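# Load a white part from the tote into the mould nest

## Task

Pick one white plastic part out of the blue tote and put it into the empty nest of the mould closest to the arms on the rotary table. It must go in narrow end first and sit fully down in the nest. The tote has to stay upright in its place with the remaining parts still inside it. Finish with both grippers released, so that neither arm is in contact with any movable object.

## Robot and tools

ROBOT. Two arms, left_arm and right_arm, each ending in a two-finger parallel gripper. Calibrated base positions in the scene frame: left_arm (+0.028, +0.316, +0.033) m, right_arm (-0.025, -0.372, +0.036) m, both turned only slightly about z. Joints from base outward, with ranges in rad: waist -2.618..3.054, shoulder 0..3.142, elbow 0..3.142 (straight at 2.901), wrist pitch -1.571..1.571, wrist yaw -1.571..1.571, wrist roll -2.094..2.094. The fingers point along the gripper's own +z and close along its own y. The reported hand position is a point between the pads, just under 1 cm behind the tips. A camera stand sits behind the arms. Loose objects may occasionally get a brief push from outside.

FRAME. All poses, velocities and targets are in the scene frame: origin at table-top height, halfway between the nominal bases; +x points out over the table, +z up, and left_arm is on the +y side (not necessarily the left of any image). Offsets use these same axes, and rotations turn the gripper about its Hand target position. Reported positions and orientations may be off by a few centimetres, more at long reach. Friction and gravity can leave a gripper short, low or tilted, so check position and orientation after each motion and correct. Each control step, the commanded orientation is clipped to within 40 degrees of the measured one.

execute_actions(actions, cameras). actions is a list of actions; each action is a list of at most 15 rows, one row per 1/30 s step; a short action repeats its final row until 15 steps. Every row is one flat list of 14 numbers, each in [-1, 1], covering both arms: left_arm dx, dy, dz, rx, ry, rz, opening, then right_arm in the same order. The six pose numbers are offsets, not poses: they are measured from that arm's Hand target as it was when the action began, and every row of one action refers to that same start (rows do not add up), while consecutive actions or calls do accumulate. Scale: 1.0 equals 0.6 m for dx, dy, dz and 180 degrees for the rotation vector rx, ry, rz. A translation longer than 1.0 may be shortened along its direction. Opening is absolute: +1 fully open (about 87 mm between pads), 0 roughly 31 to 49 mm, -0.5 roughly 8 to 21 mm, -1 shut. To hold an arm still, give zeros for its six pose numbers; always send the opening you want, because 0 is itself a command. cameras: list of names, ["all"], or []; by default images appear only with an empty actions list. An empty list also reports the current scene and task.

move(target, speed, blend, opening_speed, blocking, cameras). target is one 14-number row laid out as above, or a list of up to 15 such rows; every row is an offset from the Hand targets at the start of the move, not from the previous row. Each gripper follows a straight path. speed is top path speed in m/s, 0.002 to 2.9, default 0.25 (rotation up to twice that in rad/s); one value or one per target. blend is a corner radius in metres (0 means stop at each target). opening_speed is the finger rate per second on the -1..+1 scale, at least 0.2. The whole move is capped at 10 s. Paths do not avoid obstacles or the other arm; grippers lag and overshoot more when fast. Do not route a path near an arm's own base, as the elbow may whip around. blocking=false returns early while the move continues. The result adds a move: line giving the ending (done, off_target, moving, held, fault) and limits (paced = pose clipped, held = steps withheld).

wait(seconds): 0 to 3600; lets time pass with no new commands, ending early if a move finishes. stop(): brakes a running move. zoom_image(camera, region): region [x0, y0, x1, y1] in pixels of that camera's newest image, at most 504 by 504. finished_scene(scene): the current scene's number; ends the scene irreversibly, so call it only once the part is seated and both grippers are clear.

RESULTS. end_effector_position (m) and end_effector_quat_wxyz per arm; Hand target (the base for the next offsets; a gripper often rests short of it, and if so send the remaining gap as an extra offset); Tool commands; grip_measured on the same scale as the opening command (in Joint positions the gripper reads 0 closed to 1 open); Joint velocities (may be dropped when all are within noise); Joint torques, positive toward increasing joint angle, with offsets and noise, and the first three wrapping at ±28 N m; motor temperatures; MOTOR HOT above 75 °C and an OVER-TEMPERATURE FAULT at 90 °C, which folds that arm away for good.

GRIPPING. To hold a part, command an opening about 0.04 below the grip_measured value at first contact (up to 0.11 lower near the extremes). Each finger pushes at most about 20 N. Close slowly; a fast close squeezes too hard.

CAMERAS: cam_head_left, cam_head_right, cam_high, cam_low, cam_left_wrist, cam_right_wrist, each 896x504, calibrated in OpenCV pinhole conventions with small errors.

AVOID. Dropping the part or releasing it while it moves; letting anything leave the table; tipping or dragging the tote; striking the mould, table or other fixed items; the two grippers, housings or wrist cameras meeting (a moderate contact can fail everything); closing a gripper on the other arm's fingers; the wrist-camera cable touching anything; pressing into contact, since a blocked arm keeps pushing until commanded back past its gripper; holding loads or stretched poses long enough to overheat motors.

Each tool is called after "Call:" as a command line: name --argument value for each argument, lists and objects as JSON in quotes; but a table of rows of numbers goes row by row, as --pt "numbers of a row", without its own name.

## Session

Call:
execute_actions --actions '[]'

Call:
zoom_image --camera "cam_head_right" --region '[200, 180, 400, 350]'

Call:
zoom_image --camera "cam_head_right" --region '[380, 230, 540, 350]'

Scene clock: 0.00 s.
left_arm: end_effector_position=(+0.4068, +0.3032, +0.1316) grip_measured=+1.000 end_effector_quat_wxyz=(+0.679, +0.002, +0.734, +0.009) | right_arm: end_effector_position=(+0.3486, -0.4059, +0.1202) grip_measured=+1.000 end_effector_quat_wxyz=(+0.669, +0.086, +0.737, -0.046)
Joint positions: left_arm=[-0.062 1.517 0.241 1.197 -0.085 0.008 1] | right_arm=[0.001 1.579 0.217 1.26 0.161 0.064 1]
Joint velocities: within noise
Joint torques (N m): no reading
Motor temperatures (°C): left_arm=[29 29 34 28 27 29 28] | right_arm=[29 33 33 28 27 28 31]
Heat: left arm: 34 °C; right arm: 33 °C.
Hand target: left_arm +0.4085, +0.3030, +0.1358; +0.683, +0.001, +0.730, +0.008 | right_arm +0.3518, -0.4059, +0.1284; +0.679, +0.087, +0.728, -0.045
Tool commands: left_gripper/opening=+1.0 right_gripper/opening=+1.0
camera_calibration:
cam_left_wrist: T_world_to_cam=[[0.00231, -0.99997, -0.0077, 0.29992], [-0.81868, 0.00253, -0.57424, 0.42953], [0.57424, 0.00763, -0.81865, 0.01036]] pos_world=[0.34501, 0.29875, 0.25744]
cam_right_wrist: T_world_to_cam=[[-0.20142, -0.97871, -0.03953, -0.3263], [-0.79183, 0.18645, -0.58158, 0.44698], [0.57657, -0.08584, -0.81253, 0.00712]] pos_world=[0.2841, -0.40208, 0.25284]

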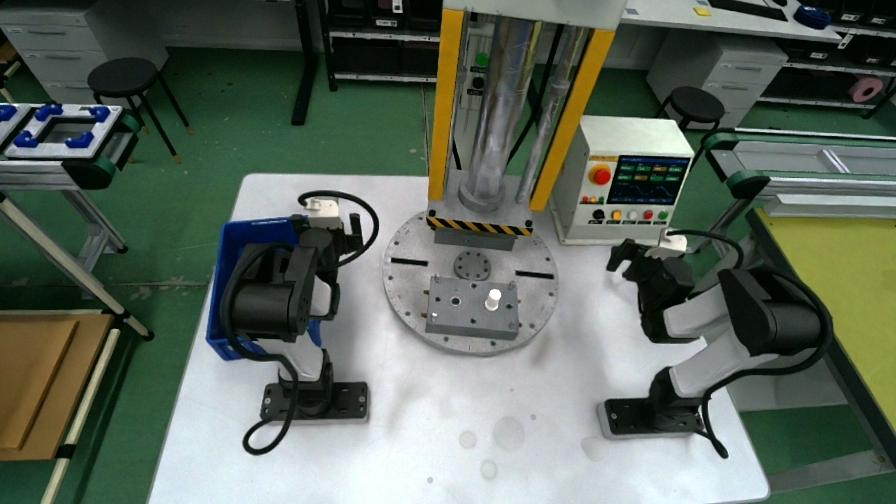

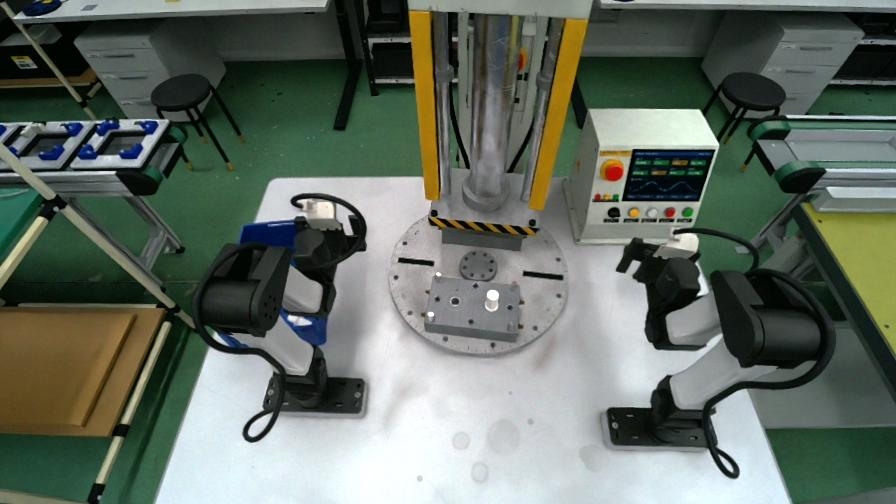

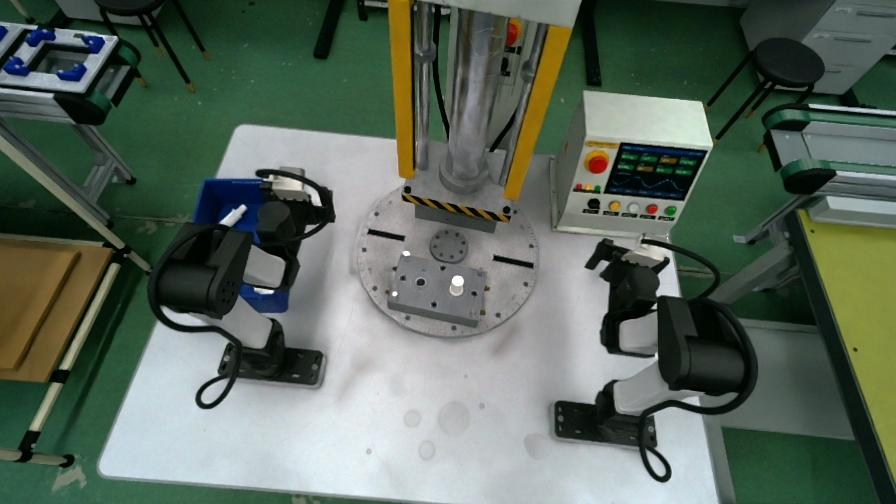

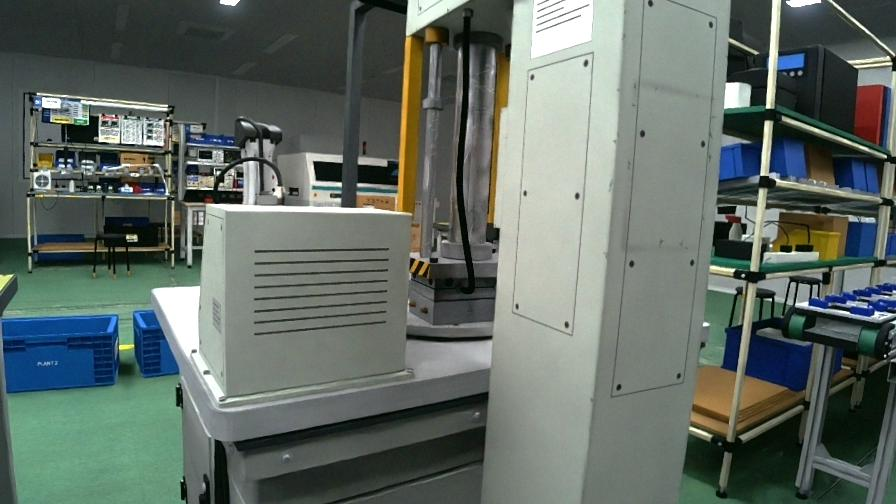

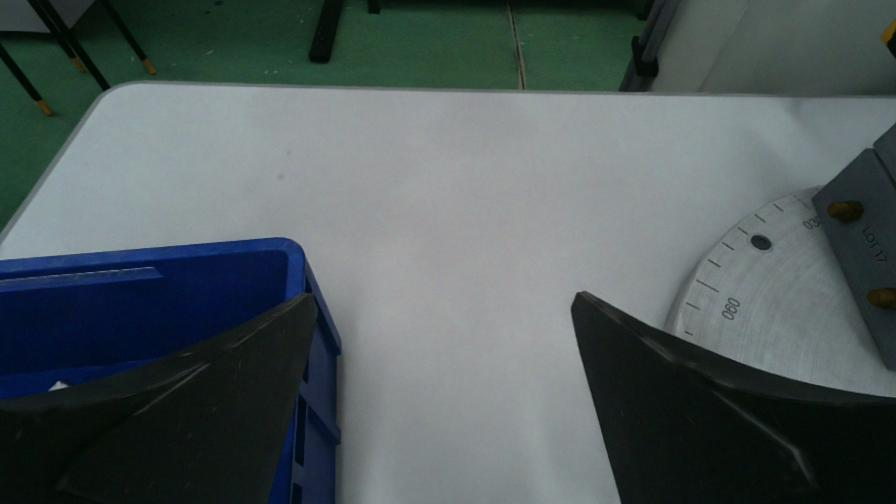

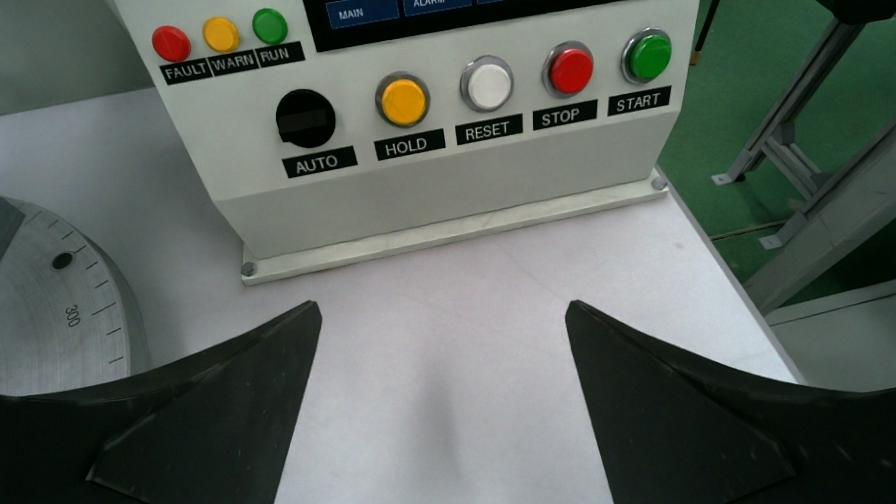

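Scaled by 2.520 from the camera's image (finer frame: 1280x720).

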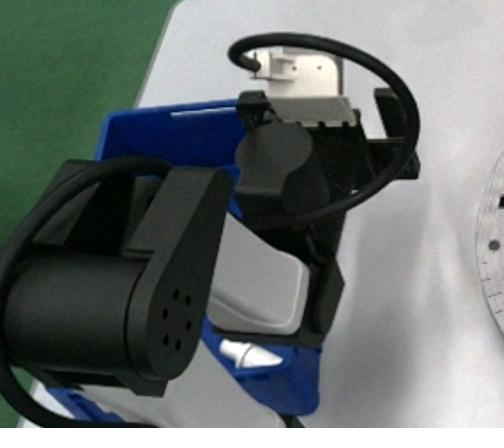

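Scaled by 3.150 from the camera's image (finer frame: 1280x720).

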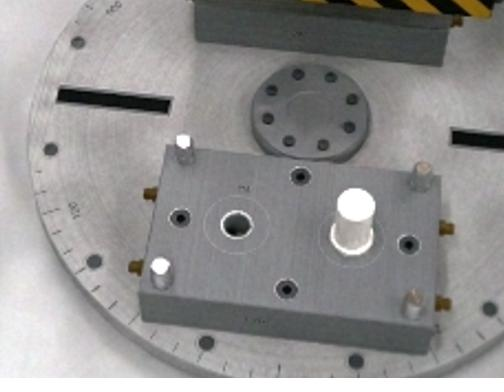

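Call:
move --pt "-0.08 0.05 0.23 0 0 0 0.6 0 0 0 0 0 0 1" --pt "-0.206 0.312 0.2 -0.2159 0.2441 0.4128 0.6 0 0 0 0 0 0 1" --speed 0.45 --blend '[0.04,0]' --cameras '["cam_left_wrist","cam_head_right"]'

Scene clock: 12.77 s.
left_arm: end_effector_position=(+0.2830, +0.4859, +0.2532) grip_measured=+0.600 end_effector_quat_wxyz=(+0.209, -0.616, +0.738, +0.177) | right_arm: end_effector_position=(+0.3486, -0.4059, +0.1202) grip_measured=+1.000 end_effector_quat_wxyz=(+0.669, +0.086, +0.737, -0.046)
Joint positions: left_arm=[0.444 1.527 1.627 -1.332 -0.449 -0.882 0.8] | right_arm=[0.001 1.579 0.217 1.26 0.161 0.064 1]
Joint torques (N m): left_arm=[1.37 -3.95 9.88 0.79 -0.25 -0.1] | right_arm=[-0.4 -4.53 4.68 2.25 0.09 0.02]
Heat: left arm: 36 °C; right arm: 34 °C.
Hand target: left_arm +0.2850, +0.4902, +0.2558; +0.209, -0.624, +0.731, +0.179 | right_arm +0.3518, -0.4059, +0.1284; +0.679, +0.087, +0.728, -0.045
Off the commanded pose: left_arm 0.005 m, 1 deg | right_arm 0.009 m, 2 deg.
move: done
cam_left_wrist: T_world_to_cam=[[0.98443, -0.17565, 0.00663, -0.19829], [-0.16854, -0.93253, 0.31934, 0.44169], [-0.04991, -0.31549, -0.94762, 0.54594]] pos_world=[0.29689, 0.5493, 0.37761]
Images, in order (width x height): cam_head_right 896x504, cam_left_wrist 896x504.

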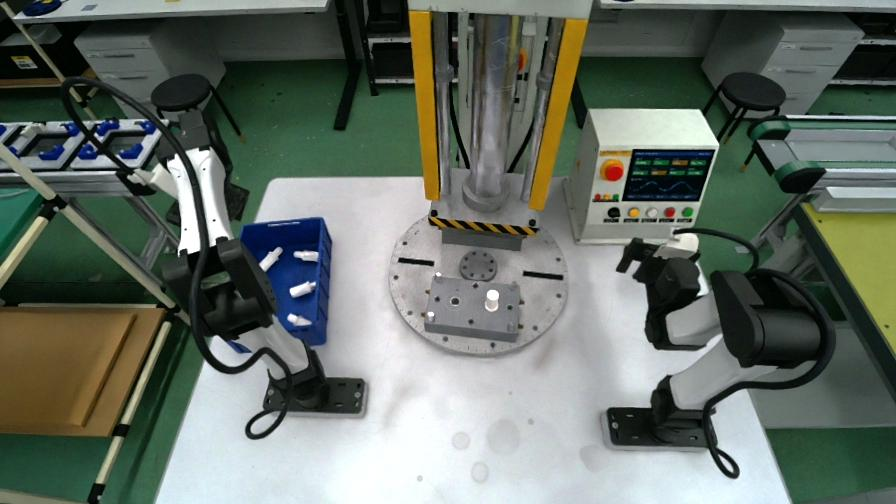

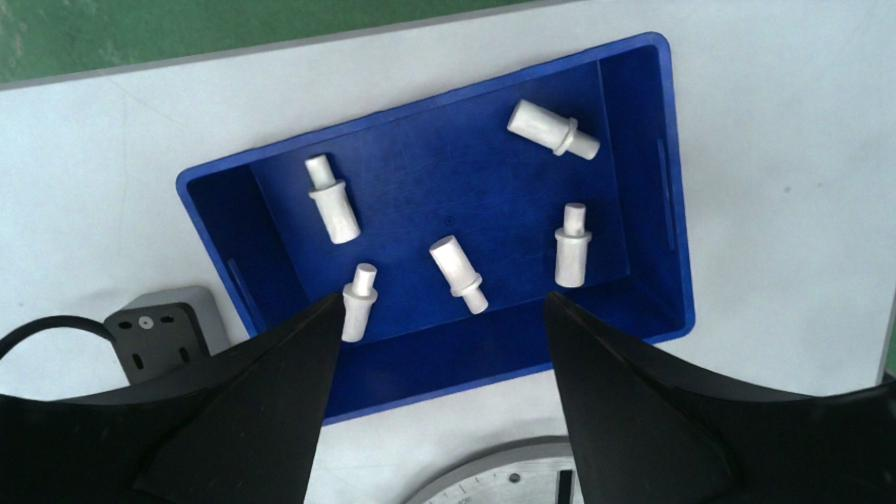

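Call:
move --pt "0.002 -0.127 -0.06 -0.0948 -0.0086 0.1545 0.2 0 0 0 0 0 0 1" --pt "0.002 -0.127 -0.288 -0.0948 -0.0086 0.1545 0.2 0 0 0 0 0 0 1" --speed 0.25 --blend '[0.02,0]' --cameras '["cam_left_wrist","cam_high"]'

Scene clock: 53.50 s.
left_arm: end_effector_position=(+0.2867, +0.4174, +0.0909) grip_measured=+0.200 end_effector_quat_wxyz=(-0.084, +0.806, -0.576, -0.103) | right_arm: end_effector_position=(+0.3486, -0.4059, +0.1202) grip_measured=+1.000 end_effector_quat_wxyz=(+0.669, +0.086, +0.737, -0.046)
Joint positions: left_arm=[0.363 1.606 1.106 -1.047 -0.266 -1.546 0.6] | right_arm=[0.001 1.579 0.217 1.26 0.161 0.064 1]
Joint torques (N m): left_arm=[0.05 -4.18 5.76 0.42 -0.1 -0.11] | right_arm=[-0.35 -4.49 4.63 2.23 0.06 -0.01]
Motor temperatures (°C): left_arm=[29 30 41 30 27 29 28] | right_arm=[29 34 36 35 27 28 31]
Heat: left arm: 41 °C; right arm: 36 °C.
Hand target: left_arm +0.2862, +0.4140, +0.0830; -0.076, +0.807, -0.576, -0.106 | right_arm +0.3518, -0.4059, +0.1284; +0.679, +0.087, +0.728, -0.045
Off the commanded pose: left_arm 0.009 m, 1 deg | right_arm 0.009 m, 2 deg.
move: done
cam_left_wrist: T_world_to_cam=[[0.94517, 0.32547, 0.02674, -0.41268], [0.25156, -0.77785, 0.5759, 0.22198], [0.20824, -0.5376, -0.81708, 0.37754]] pos_world=[0.2556, 0.50995, 0.19168]
Images, in order (width x height): cam_high 896x504, cam_left_wrist 896x504.

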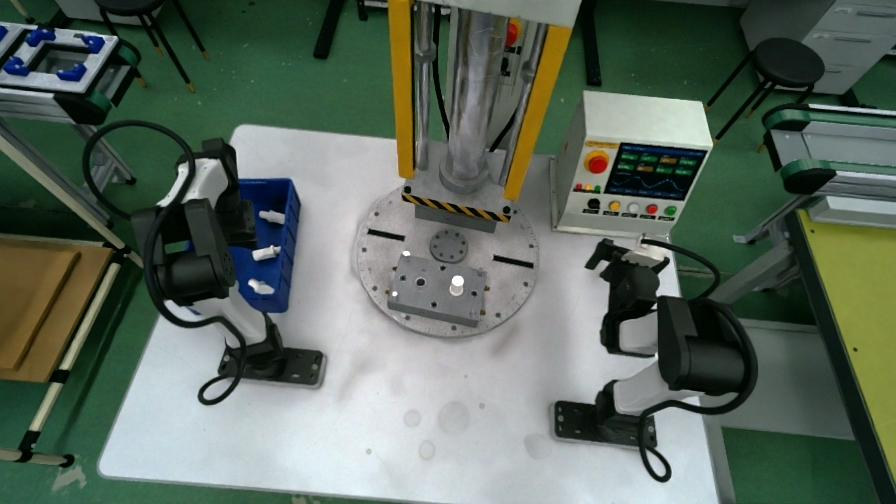

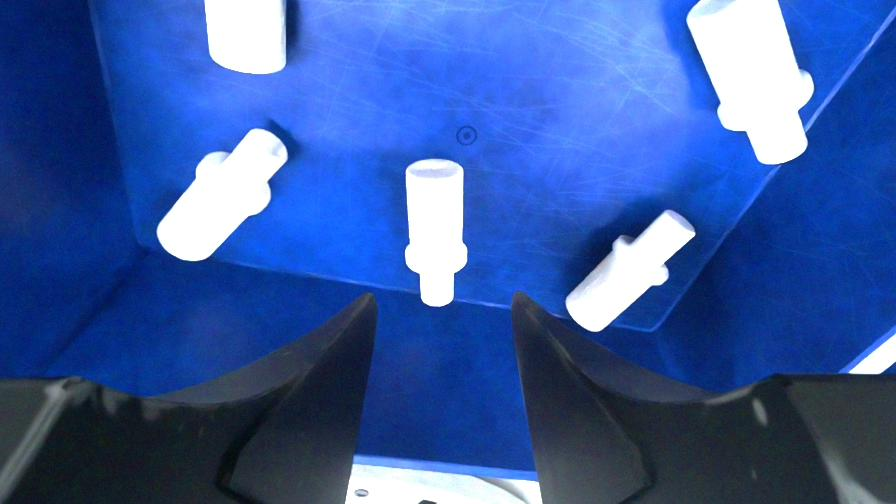

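Call:
move --pt "0.002 -0.006 -0.116 0 0 0 0.2 0 0 0 0 0 0 1" --pt "0.002 -0.006 -0.116 0 0 0 -0.7 0 0 0 0 0 0 1" --speed 0.12 --opening_speed 1.2 --cameras '["cam_left_wrist"]'

Scene clock: 62.10 s.
left_arm: end_effector_position=(+0.2896, +0.4143, +0.0209) grip_measured=-0.186 end_effector_quat_wxyz=(-0.084, +0.806, -0.577, -0.103) | right_arm: end_effector_position=(+0.3486, -0.4059, +0.1202) grip_measured=+1.000 end_effector_quat_wxyz=(+0.669, +0.086, +0.737, -0.046)
Joint positions: left_arm=[0.35 1.724 0.933 -0.761 -0.265 -1.56 0.407] | right_arm=[0.001 1.579 0.217 1.26 0.161 0.064 1]
Joint torques (N m): left_arm=[0.02 -4.52 5.2 0.39 -0.11 -0.11] | right_arm=[-0.36 -4.49 4.6 2.26 0.04 0]
Heat: left arm: 40 °C; right arm: 36 °C.
Hand target: left_arm +0.2873, +0.4104, +0.0133; -0.076, +0.807, -0.576, -0.106 | right_arm +0.3518, -0.4059, +0.1284; +0.679, +0.087, +0.728, -0.045
Off the commanded pose: left_arm 0.009 m, 1 deg | right_arm 0.009 m, 2 deg.
move: done
cam_left_wrist: T_world_to_cam=[[0.94533, 0.32509, 0.02604, -0.41232], [0.25131, -0.77702, 0.57713, 0.25883], [0.20785, -0.53903, -0.81624, 0.31868]] pos_world=[0.25849, 0.50694, 0.12148]

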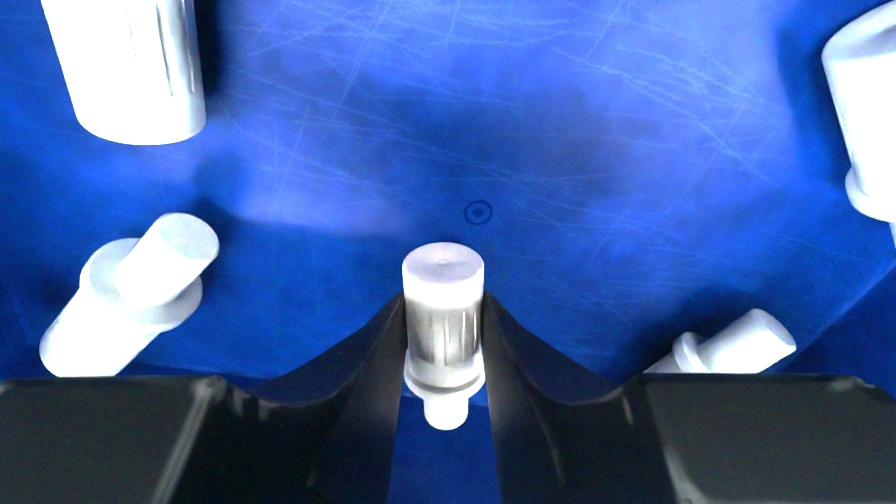

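Call:
move --pt "0 0 0.3 0 0 0 -0.7 0 0 0 0 0 0 1" --pt "0.038 -0.245 0.3 0 0 -0.6056 -0.7 0 0 0 0 0 0 1" --pt "0.038 -0.245 0.05 0 0 -0.6056 -0.7 0 0 0 0 0 0 1" --pt "0.038 -0.245 -0.008 0 0 -0.6056 -0.7 0 0 0 0 0 0 1" --speed '[0.25,0.45,0.25,0.06]' --blend '[0.03,0.03,0.01,0]' --cameras '["cam_left_wrist","cam_head_left"]'

Scene clock: 77.47 s.
left_arm: end_effector_position=(+0.3083, +0.2666, +0.0174) grip_measured=-0.186 end_effector_quat_wxyz=(+0.129, -0.008, +0.992, +0.004) | right_arm: end_effector_position=(+0.3486, -0.4059, +0.1202) grip_measured=+1.000 end_effector_quat_wxyz=(+0.669, +0.086, +0.737, -0.046)
Joint positions: left_arm=[-0.17 1.69 0.867 -0.494 -0.057 -0.19 0.407] | right_arm=[0.001 1.579 0.217 1.26 0.161 0.064 1]
Joint torques (N m): left_arm=[0.25 -4.11 5.41 1.25 0.15 0.1] | right_arm=[-0.44 -4.56 4.63 2.25 0.07 0]
Heat: left arm: 39 °C; right arm: 36 °C.
Hand target: left_arm +0.3101, +0.2634, +0.0085; +0.131, +0.000, +0.991, +0.000 | right_arm +0.3518, -0.4059, +0.1284; +0.679, +0.087, +0.728, -0.045
Off the commanded pose: left_arm 0.010 m, 1 deg | right_arm 0.009 m, 2 deg.
move: done
cam_left_wrist: T_world_to_cam=[[0.02029, -0.99979, 0.00241, 0.25686], [-0.81338, -0.0151, 0.58154, 0.26647], [-0.58138, -0.01376, -0.81351, 0.33566]] pos_world=[0.40668, 0.26544, 0.11749]
Images, in order (width x height): cam_head_left 896x504, cam_left_wrist 896x504.

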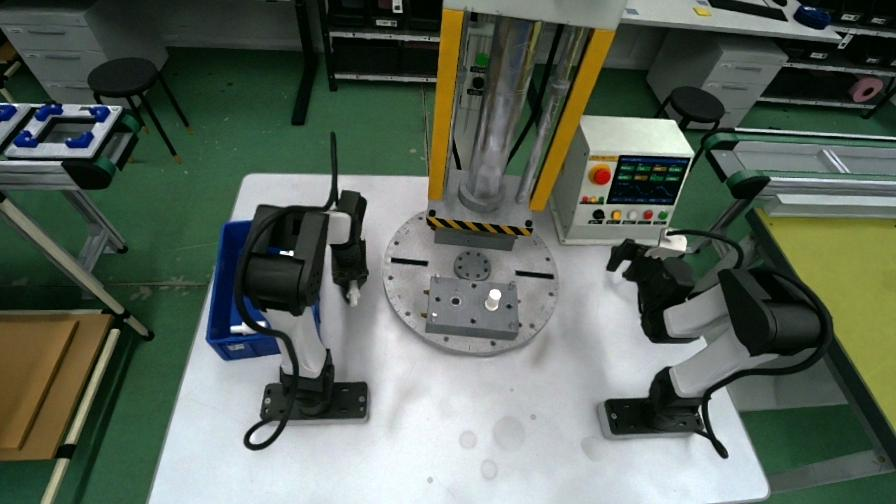

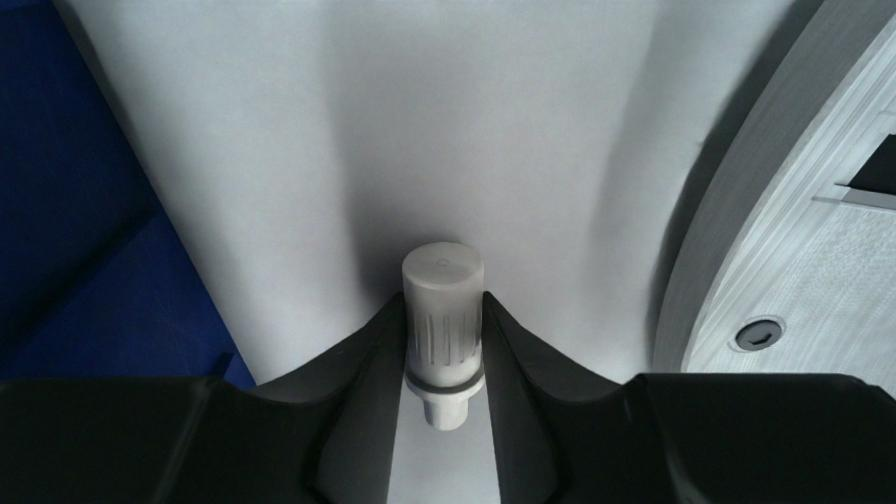

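Call:
move --pt "0 0 0.004 0 0 0 0.2 0 0 0 0 0 0 1" --pt "0 0 0.1 0 0 0 0.2 0 0 0 0 0 0 1" --pt "0.0 0 0.1 0 0.125 0 0.2 0 0 0 0 0 0 1" --speed '[0.05,0.2,0.3]' --blend '[0,0.02,0]' --opening_speed 0.8

Call:
move --pt "0 0 -0.1 0 0 0 0.2 0 0 0 0 0 0 1" --pt "0 0 -0.1 0 0 0 -0.7 0 0 0 0 0 0 1" --speed 0.12 --opening_speed 1.2 --cameras '["cam_left_wrist"]'

Scene clock: 90.93 s.
left_arm: end_effector_position=(+0.3059, +0.2635, +0.0696) grip_measured=+0.200 end_effector_quat_wxyz=(-0.060, +0.000, +0.998, +0.006) | right_arm: end_effector_position=(+0.3486, -0.4059, +0.1202) grip_measured=+1.000 end_effector_quat_wxyz=(+0.669, +0.086, +0.737, -0.046)
Joint positions: left_arm=[-0.147 1.939 1.376 -1.129 0.008 -0.159 0.6] | right_arm=[0.001 1.579 0.217 1.26 0.161 0.064 1]
Joint torques (N m): left_arm=[1.35 -6.17 9.1 0.02 0.22 0.11] | right_arm=[-0.36 -4.48 4.59 2.25 0.08 0]
Heat: left arm: 39 °C; right arm: 37 °C.
Hand target: left_arm +0.3102, +0.2634, +0.0685; -0.065, +0.000, +0.998, +0.000 | right_arm +0.3518, -0.4059, +0.1284; +0.679, +0.087, +0.728, -0.045
Off the commanded pose: left_arm 0.004 m, 1 deg | right_arm 0.009 m, 2 deg.
move: done

Scene clock: 93.27 s.
left_arm: end_effector_position=(+0.3128, +0.2622, +0.0176) grip_measured=-0.186 end_effector_quat_wxyz=(-0.055, +0.000, +0.998, +0.004) | right_arm: end_effector_position=(+0.3486, -0.4059, +0.1202) grip_measured=+1.000 end_effector_quat_wxyz=(+0.669, +0.086, +0.737, -0.046)
Joint positions: left_arm=[-0.147 2.031 1.289 -0.938 0.009 -0.159 0.407] | right_arm=[0.001 1.579 0.217 1.26 0.161 0.064 1]
Joint torques (N m): left_arm=[1.33 -6.38 5.37 0.26 0.22 0.1] | right_arm=[-0.35 -4.45 4.56 2.23 0.05 0.02]
Heat: left arm: 38 °C; right arm: 37 °C.
Hand target: left_arm +0.3101, +0.2634, +0.0085; -0.065, +0.000, +0.998, +0.000 | right_arm +0.3518, -0.4059, +0.1284; +0.679, +0.087, +0.728, -0.045
Off the commanded pose: left_arm 0.010 m, 1 deg | right_arm 0.009 m, 2 deg.
move: done
cam_left_wrist: T_world_to_cam=[[0.00674, -0.99998, -0.00185, 0.25675], [-0.54874, -0.00525, 0.83598, 0.18001], [-0.83597, -0.00462, -0.54876, 0.41098]] pos_world=[0.44062, 0.25959, 0.07552]

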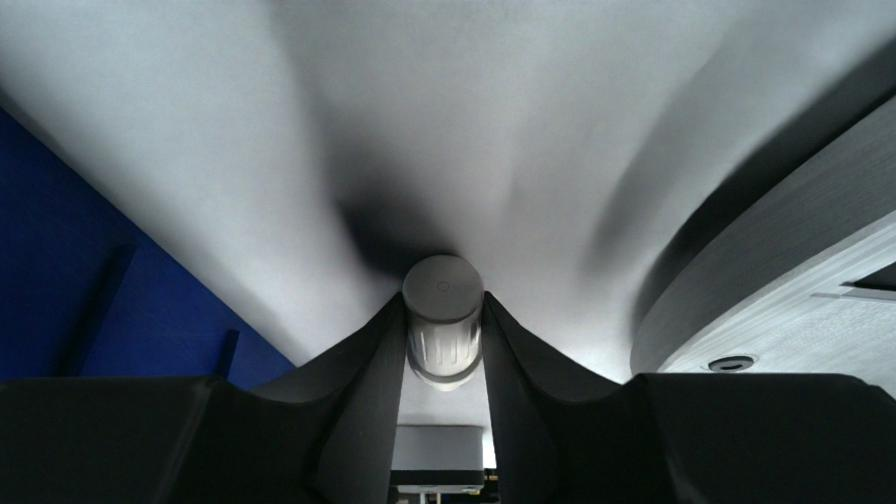

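Call:
move --pt "0 0 0.28 0 0 0 -0.7 0 0 0 0 0 0 1" --pt "-0.1 -0.18 0.39 -0.1598 -0.5067 -0.1477 -0.7 0 0 0 0 0 0 1" --pt "-0.1385 -0.389 0.36 -0.1598 -0.5067 -0.1477 -0.7 0 0 0 0 0 0 1" --pt "-0.1385 -0.389 0.265 -0.1598 -0.5067 -0.1477 -0.7 0 0 0 0 0 0 1" --speed '[0.3,0.35,0.3,0.2]' --blend '[0.03,0.03,0.01,0]' --cameras '["cam_left_wrist","cam_head_right","cam_low"]'

Call:
zoom_image --camera "cam_left_wrist" --region '[370, 330, 510, 430]'

Call:
zoom_image --camera "cam_head_right" --region '[420, 250, 520, 325]'

Call:
zoom_image --camera "cam_low" --region '[390, 210, 490, 310]'

Scene clock: 133.53 s.
left_arm: end_effector_position=(+0.2285, +0.0292, +0.1703) grip_measured=-0.186 end_effector_quat_wxyz=(+0.654, +0.217, +0.693, -0.210) | right_arm: end_effector_position=(+0.3486, -0.4059, +0.1202) grip_measured=+1.000 end_effector_quat_wxyz=(+0.669, +0.086, +0.737, -0.046)
Joint positions: left_arm=[-1.25 1.248 0.269 0.909 -0.648 -0.049 0.407] | right_arm=[0.001 1.579 0.217 1.26 0.161 0.064 1]
Joint torques (N m): left_arm=[-0.01 -2.03 6.06 2 -0.04 0.08] | right_arm=[-0.42 -4.45 4.57 2.26 0.04 0.02]
Heat: left arm: 38 °C; right arm: 38 °C.
Hand target: left_arm +0.2270, +0.0301, +0.1675; +0.656, +0.218, +0.692, -0.207 | right_arm +0.3518, -0.4059, +0.1284; +0.679, +0.087, +0.728, -0.045
Off the commanded pose: left_arm 0.003 m, 0 deg | right_arm 0.009 m, 2 deg.
move: done
cam_left_wrist: T_world_to_cam=[[-0.58083, -0.8139, 0.01444, 0.15067], [-0.6602, 0.46062, -0.59326, 0.2602], [0.4762, -0.35412, -0.80488, 0.17711]] pos_world=[0.17495, 0.0655, 0.29475]
Images, in order (width x height): cam_head_right 896x504, cam_low 896x504, cam_left_wrist 896x504.

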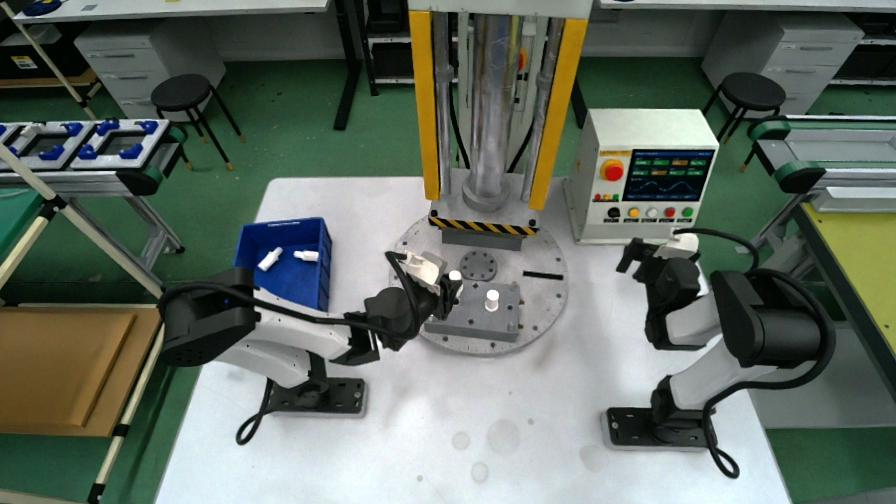

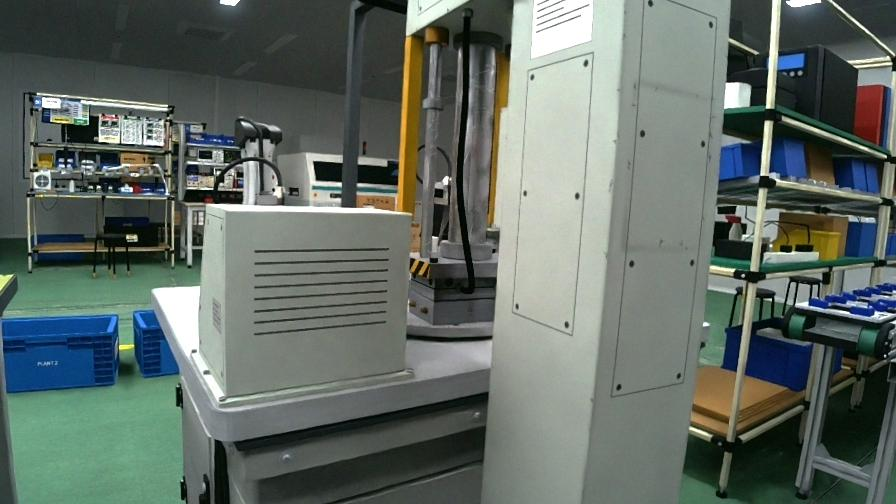

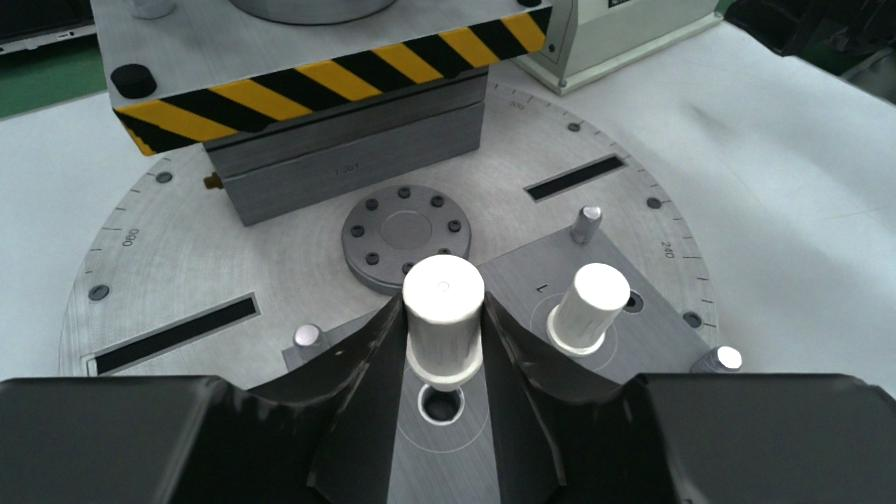

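Scaled by 3.600 from the camera's image (finer frame: 1280x720).

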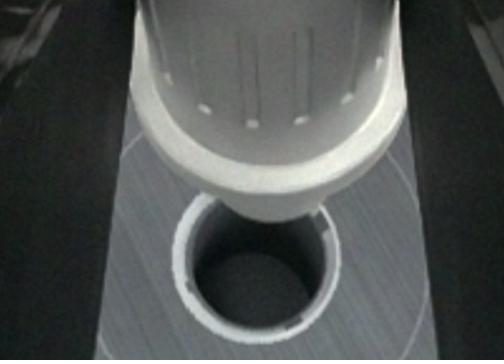

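Scaled by 5.040 from the camera's image (finer frame: 1280x720).

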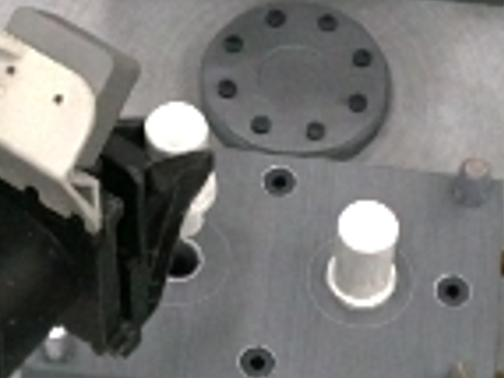

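Scaled by 5.040 from the camera's image (finer frame: 1280x720).

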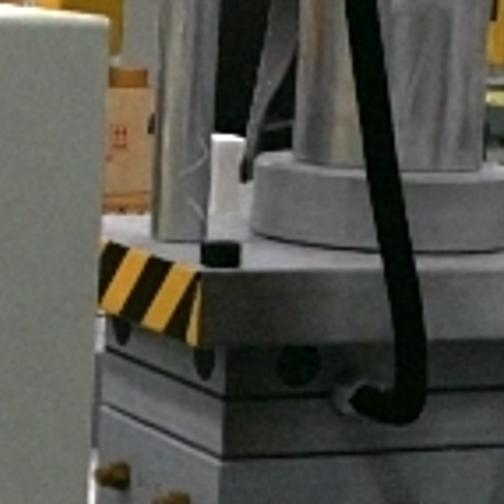

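Call:
move --pt "0.0015 0.0012 -0.029 0 0 0 -0.7 0 0 0 0 0 0 1" --speed 0.1 --cameras '["cam_left_wrist","cam_head_right"]'

Call:
zoom_image --camera "cam_left_wrist" --region '[370, 330, 510, 430]'

Call:
zoom_image --camera "cam_head_right" --region '[420, 250, 520, 325]'

Scene clock: 150.33 s.
left_arm: end_effector_position=(+0.2284, +0.0297, +0.1511) grip_measured=-0.186 end_effector_quat_wxyz=(+0.653, +0.219, +0.695, -0.207) | right_arm: end_effector_position=(+0.3486, -0.4059, +0.1202) grip_measured=+1.000 end_effector_quat_wxyz=(+0.669, +0.086, +0.737, -0.046)
Joint positions: left_arm=[-1.25 1.35 0.229 1.045 -0.648 -0.048 0.407] | right_arm=[0.001 1.579 0.217 1.26 0.161 0.064 1]
Joint torques (N m): left_arm=[0.44 -2.26 5.42 2.09 0 0.08] | right_arm=[-0.24 -4.44 4.56 2.23 0.08 0.01]
Heat: left arm: 38 °C; right arm: 39 °C.
Hand target: left_arm +0.2279, +0.0308, +0.1501; +0.657, +0.218, +0.692, -0.207 | right_arm +0.3518, -0.4059, +0.1284; +0.679, +0.087, +0.728, -0.045
Off the commanded pose: left_arm 0.002 m, 1 deg | right_arm 0.009 m, 2 deg.
move: done
cam_left_wrist: T_world_to_cam=[[-0.58088, -0.81395, 0.0082, 0.15221], [-0.66081, 0.46567, -0.58863, 0.24779], [0.47529, -0.34734, -0.80836, 0.16244]] pos_world=[0.17495, 0.06493, 0.27592]
Images, in order (width x height): cam_head_right 896x504, cam_left_wrist 896x504.

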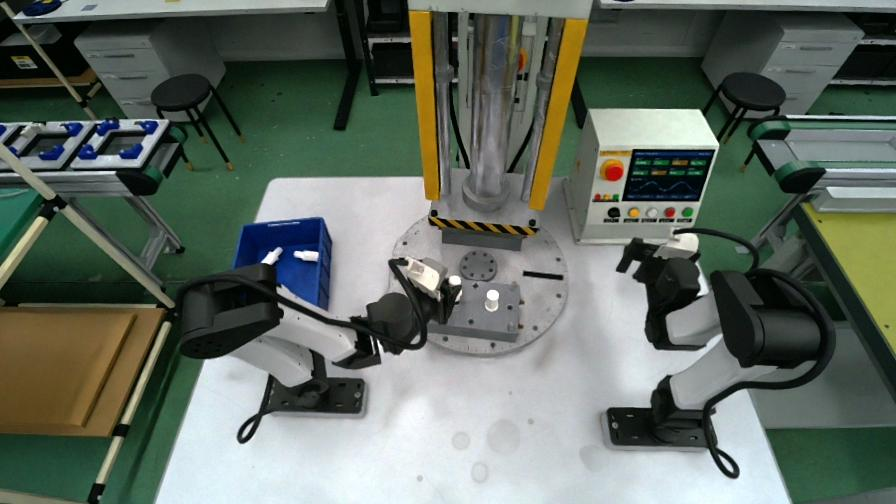

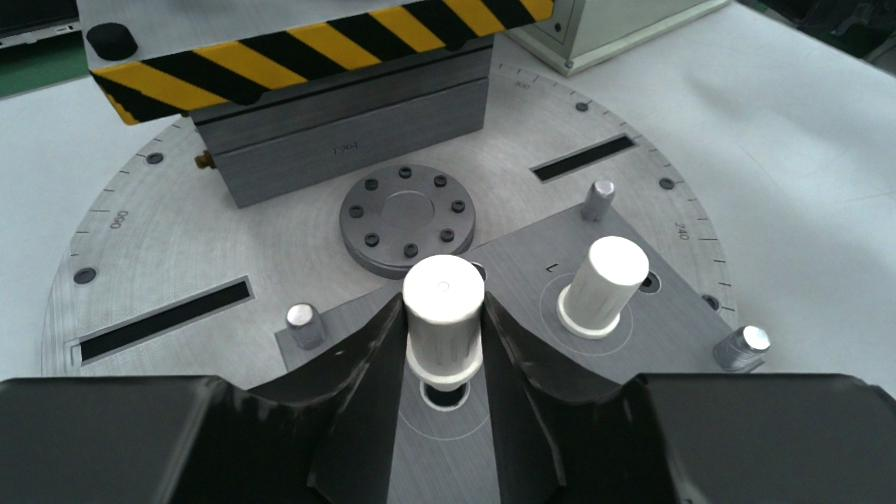

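Scaled by 3.600 from the camera's image (finer frame: 1280x720).

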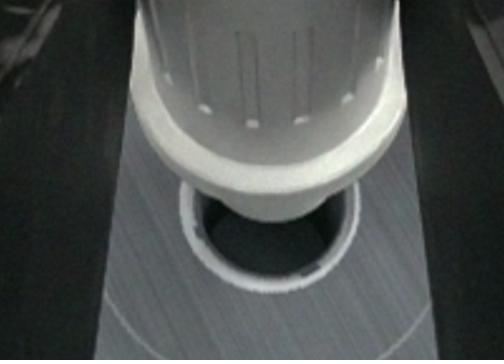

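Scaled by 5.040 from the camera's image (finer frame: 1280x720).

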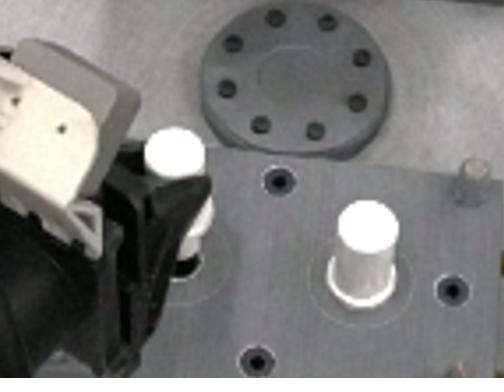

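Call:
move --pt "-0.002 0.0015 -0.016 0 0 0 -0.7 0 0 0 0 0 0 1" --speed 0.08 --cameras '["cam_left_wrist"]'

Call:
zoom_image --camera "cam_left_wrist" --region '[370, 330, 510, 430]'

Scene clock: 163.27 s.
left_arm: end_effector_position=(+0.2279, +0.0313, +0.1396) grip_measured=-0.186 end_effector_quat_wxyz=(+0.651, +0.222, +0.696, -0.204) | right_arm: end_effector_position=(+0.3486, -0.4059, +0.1202) grip_measured=+1.000 end_effector_quat_wxyz=(+0.669, +0.086, +0.737, -0.046)
Joint positions: left_arm=[-1.25 1.41 0.206 1.117 -0.648 -0.048 0.407] | right_arm=[0.001 1.579 0.217 1.26 0.161 0.064 1]
Joint torques (N m): left_arm=[0.1 -2.4 5.01 2.14 -0.04 0.07] | right_arm=[-0.49 -4.49 4.67 2.25 0.03 0.02]
Motor temperatures (°C): left_arm=[29 31 38 35 27 29 29] | right_arm=[29 35 37 39 27 28 31]
Heat: left arm: 38 °C; right arm: 39 °C.
Hand target: left_arm +0.2268, +0.0317, +0.1406; +0.657, +0.218, +0.692, -0.207 | right_arm +0.3518, -0.4059, +0.1284; +0.679, +0.087, +0.728, -0.045
Off the commanded pose: left_arm 0.002 m, 1 deg | right_arm 0.009 m, 2 deg.
move: done
cam_left_wrist: T_world_to_cam=[[-0.58088, -0.81398, 0.0025, 0.15411], [-0.66252, 0.47101, -0.58243, 0.23932], [0.47291, -0.33998, -0.81288, 0.15486]] pos_world=[0.17484, 0.06537, 0.26489]

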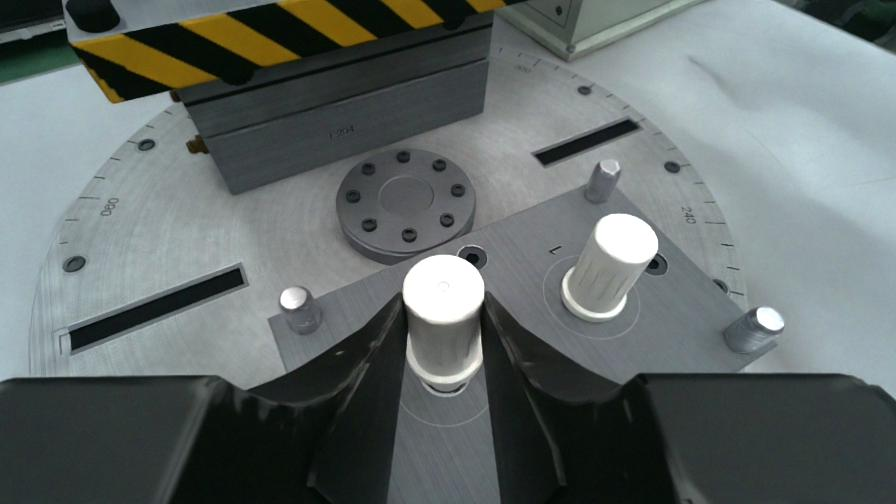

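Scaled by 3.600 from the camera's image (finer frame: 1280x720).

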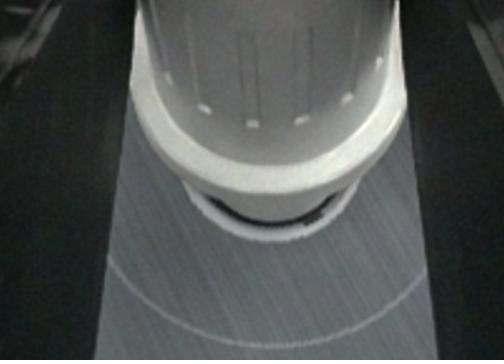

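Call:
move --pt "0 0 0 -0.005 -0.007 0 -0.7 0 0 0 0 0 0 1" --pt "0.001 -0.0005 -0.02 -0.006 -0.008 0 -0.7 0 0 0 0 0 0 1" --speed 0.04 --cameras '["cam_left_wrist"]'

Call:
zoom_image --camera "cam_left_wrist" --region '[370, 330, 510, 430]'

Scene clock: 170.73 s.
left_arm: end_effector_position=(+0.2277, +0.0311, +0.1217) grip_measured=-0.186 end_effector_quat_wxyz=(+0.655, +0.226, +0.693, -0.202) | right_arm: end_effector_position=(+0.3486, -0.4059, +0.1202) grip_measured=+1.000 end_effector_quat_wxyz=(+0.669, +0.086, +0.737, -0.046)
Joint positions: left_arm=[-1.253 1.566 0.174 1.314 -0.649 -0.032 0.407] | right_arm=[0.001 1.579 0.217 1.26 0.161 0.064 1]
Joint torques (N m): left_arm=[0.2 -2.73 3.81 2.47 -0.06 0.11] | right_arm=[-0.32 -4.46 4.6 2.25 0.07 0]
Heat: left arm: 38 °C; right arm: 39 °C.
Hand target: left_arm +0.2274, +0.0314, +0.1285; +0.667, +0.215, +0.682, -0.210 | right_arm +0.3518, -0.4059, +0.1284; +0.679, +0.087, +0.728, -0.045
Off the commanded pose: left_arm 0.007 m, 3 deg | right_arm 0.009 m, 2 deg.
move: off_target (left_arm)
cam_left_wrist: T_world_to_cam=[[-0.58294, -0.81247, -0.00829, 0.15568], [-0.65431, 0.47546, -0.58806, 0.22755], [0.48173, -0.33738, -0.80877, 0.13775]] pos_world=[0.17328, 0.06478, 0.24651]

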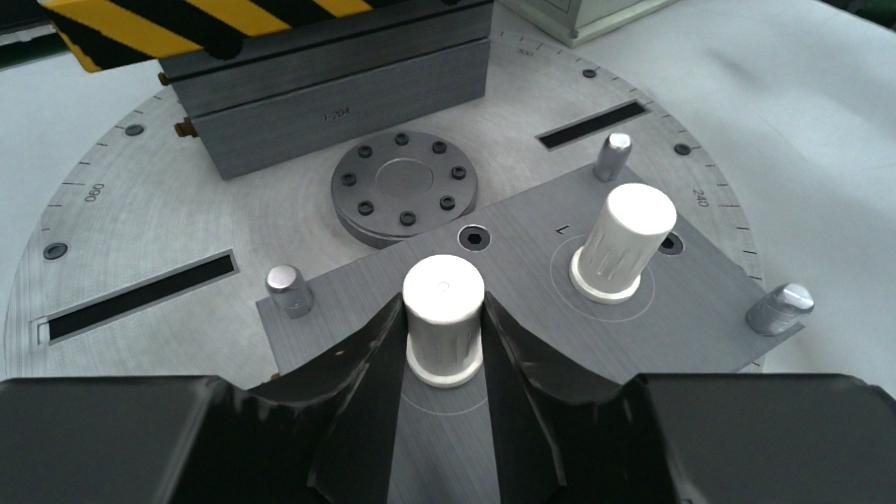

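Scaled by 3.600 from the camera's image (finer frame: 1280x720).

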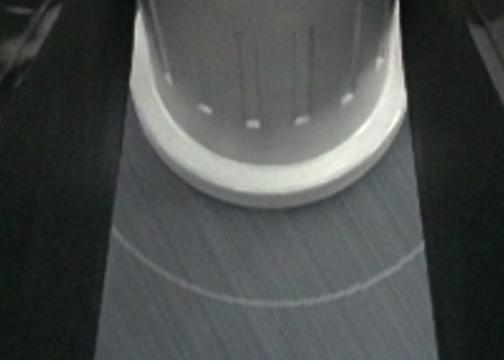

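Call:
move --pt "0.001 -0.001 -0.015 -0.004 -0.005 0 -0.7 0 0 0 0 0 0 1" --speed 0.05 --cameras '["cam_left_wrist","cam_head_right"]'

Call:
zoom_image --camera "cam_head_right" --region '[420, 250, 520, 325]'

Scene clock: 176.07 s.
left_arm: end_effector_position=(+0.2271, +0.0297, +0.1157) grip_measured=-0.186 end_effector_quat_wxyz=(+0.660, +0.231, +0.687, -0.200) | right_arm: end_effector_position=(+0.3486, -0.4059, +0.1202) grip_measured=+1.000 end_effector_quat_wxyz=(+0.669, +0.086, +0.737, -0.046)
Joint positions: left_arm=[-1.259 1.649 0.166 1.421 -0.652 -0.009 0.407] | right_arm=[0.001 1.579 0.217 1.26 0.161 0.064 1]
Joint torques (N m): left_arm=[0.7 -0.36 2.91 2.9 -0.03 0] | right_arm=[-0.36 -4.48 4.59 2.22 0.05 0.02]
Heat: left arm: 37 °C; right arm: 40 °C.
Hand target: left_arm +0.2279, +0.0307, +0.1196; +0.674, +0.212, +0.675, -0.213 | right_arm +0.3518, -0.4059, +0.1284; +0.679, +0.087, +0.728, -0.045
Off the commanded pose: left_arm 0.004 m, 3 deg | right_arm 0.009 m, 2 deg.
move: off_target (left_arm)
cam_left_wrist: T_world_to_cam=[[-0.58707, -0.80923, -0.02213, 0.15646], [-0.64109, 0.48143, -0.59769, 0.22221], [0.49432, -0.3367, -0.80143, 0.12901]] pos_world=[0.17054, 0.06307, 0.23966]
Images, in order (width x height): cam_head_right 896x504, cam_left_wrist 896x504.

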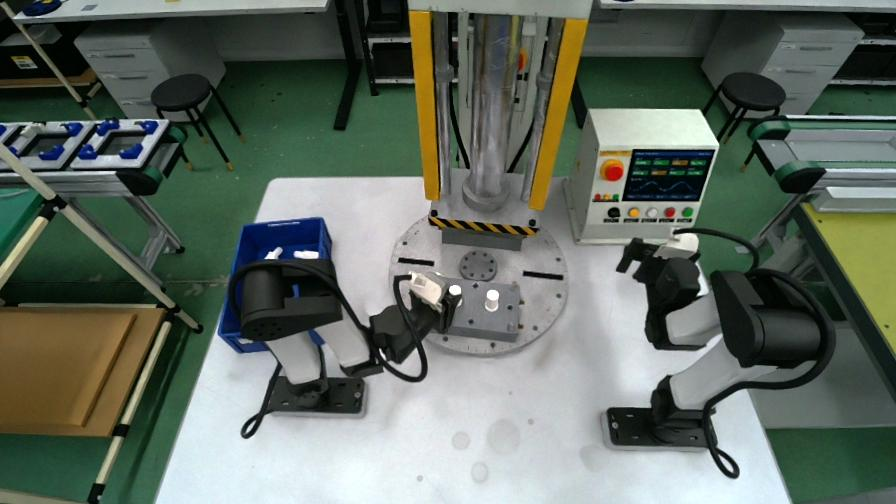

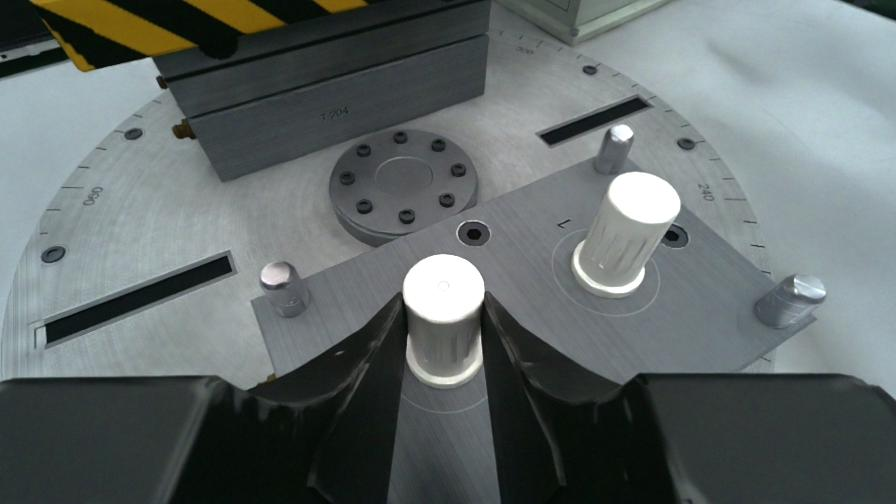

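Scaled by 5.040 from the camera's image (finer frame: 1280x720).

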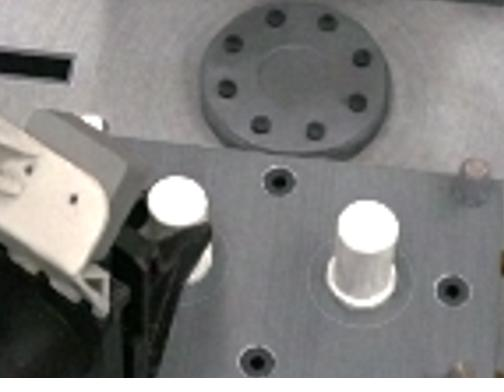

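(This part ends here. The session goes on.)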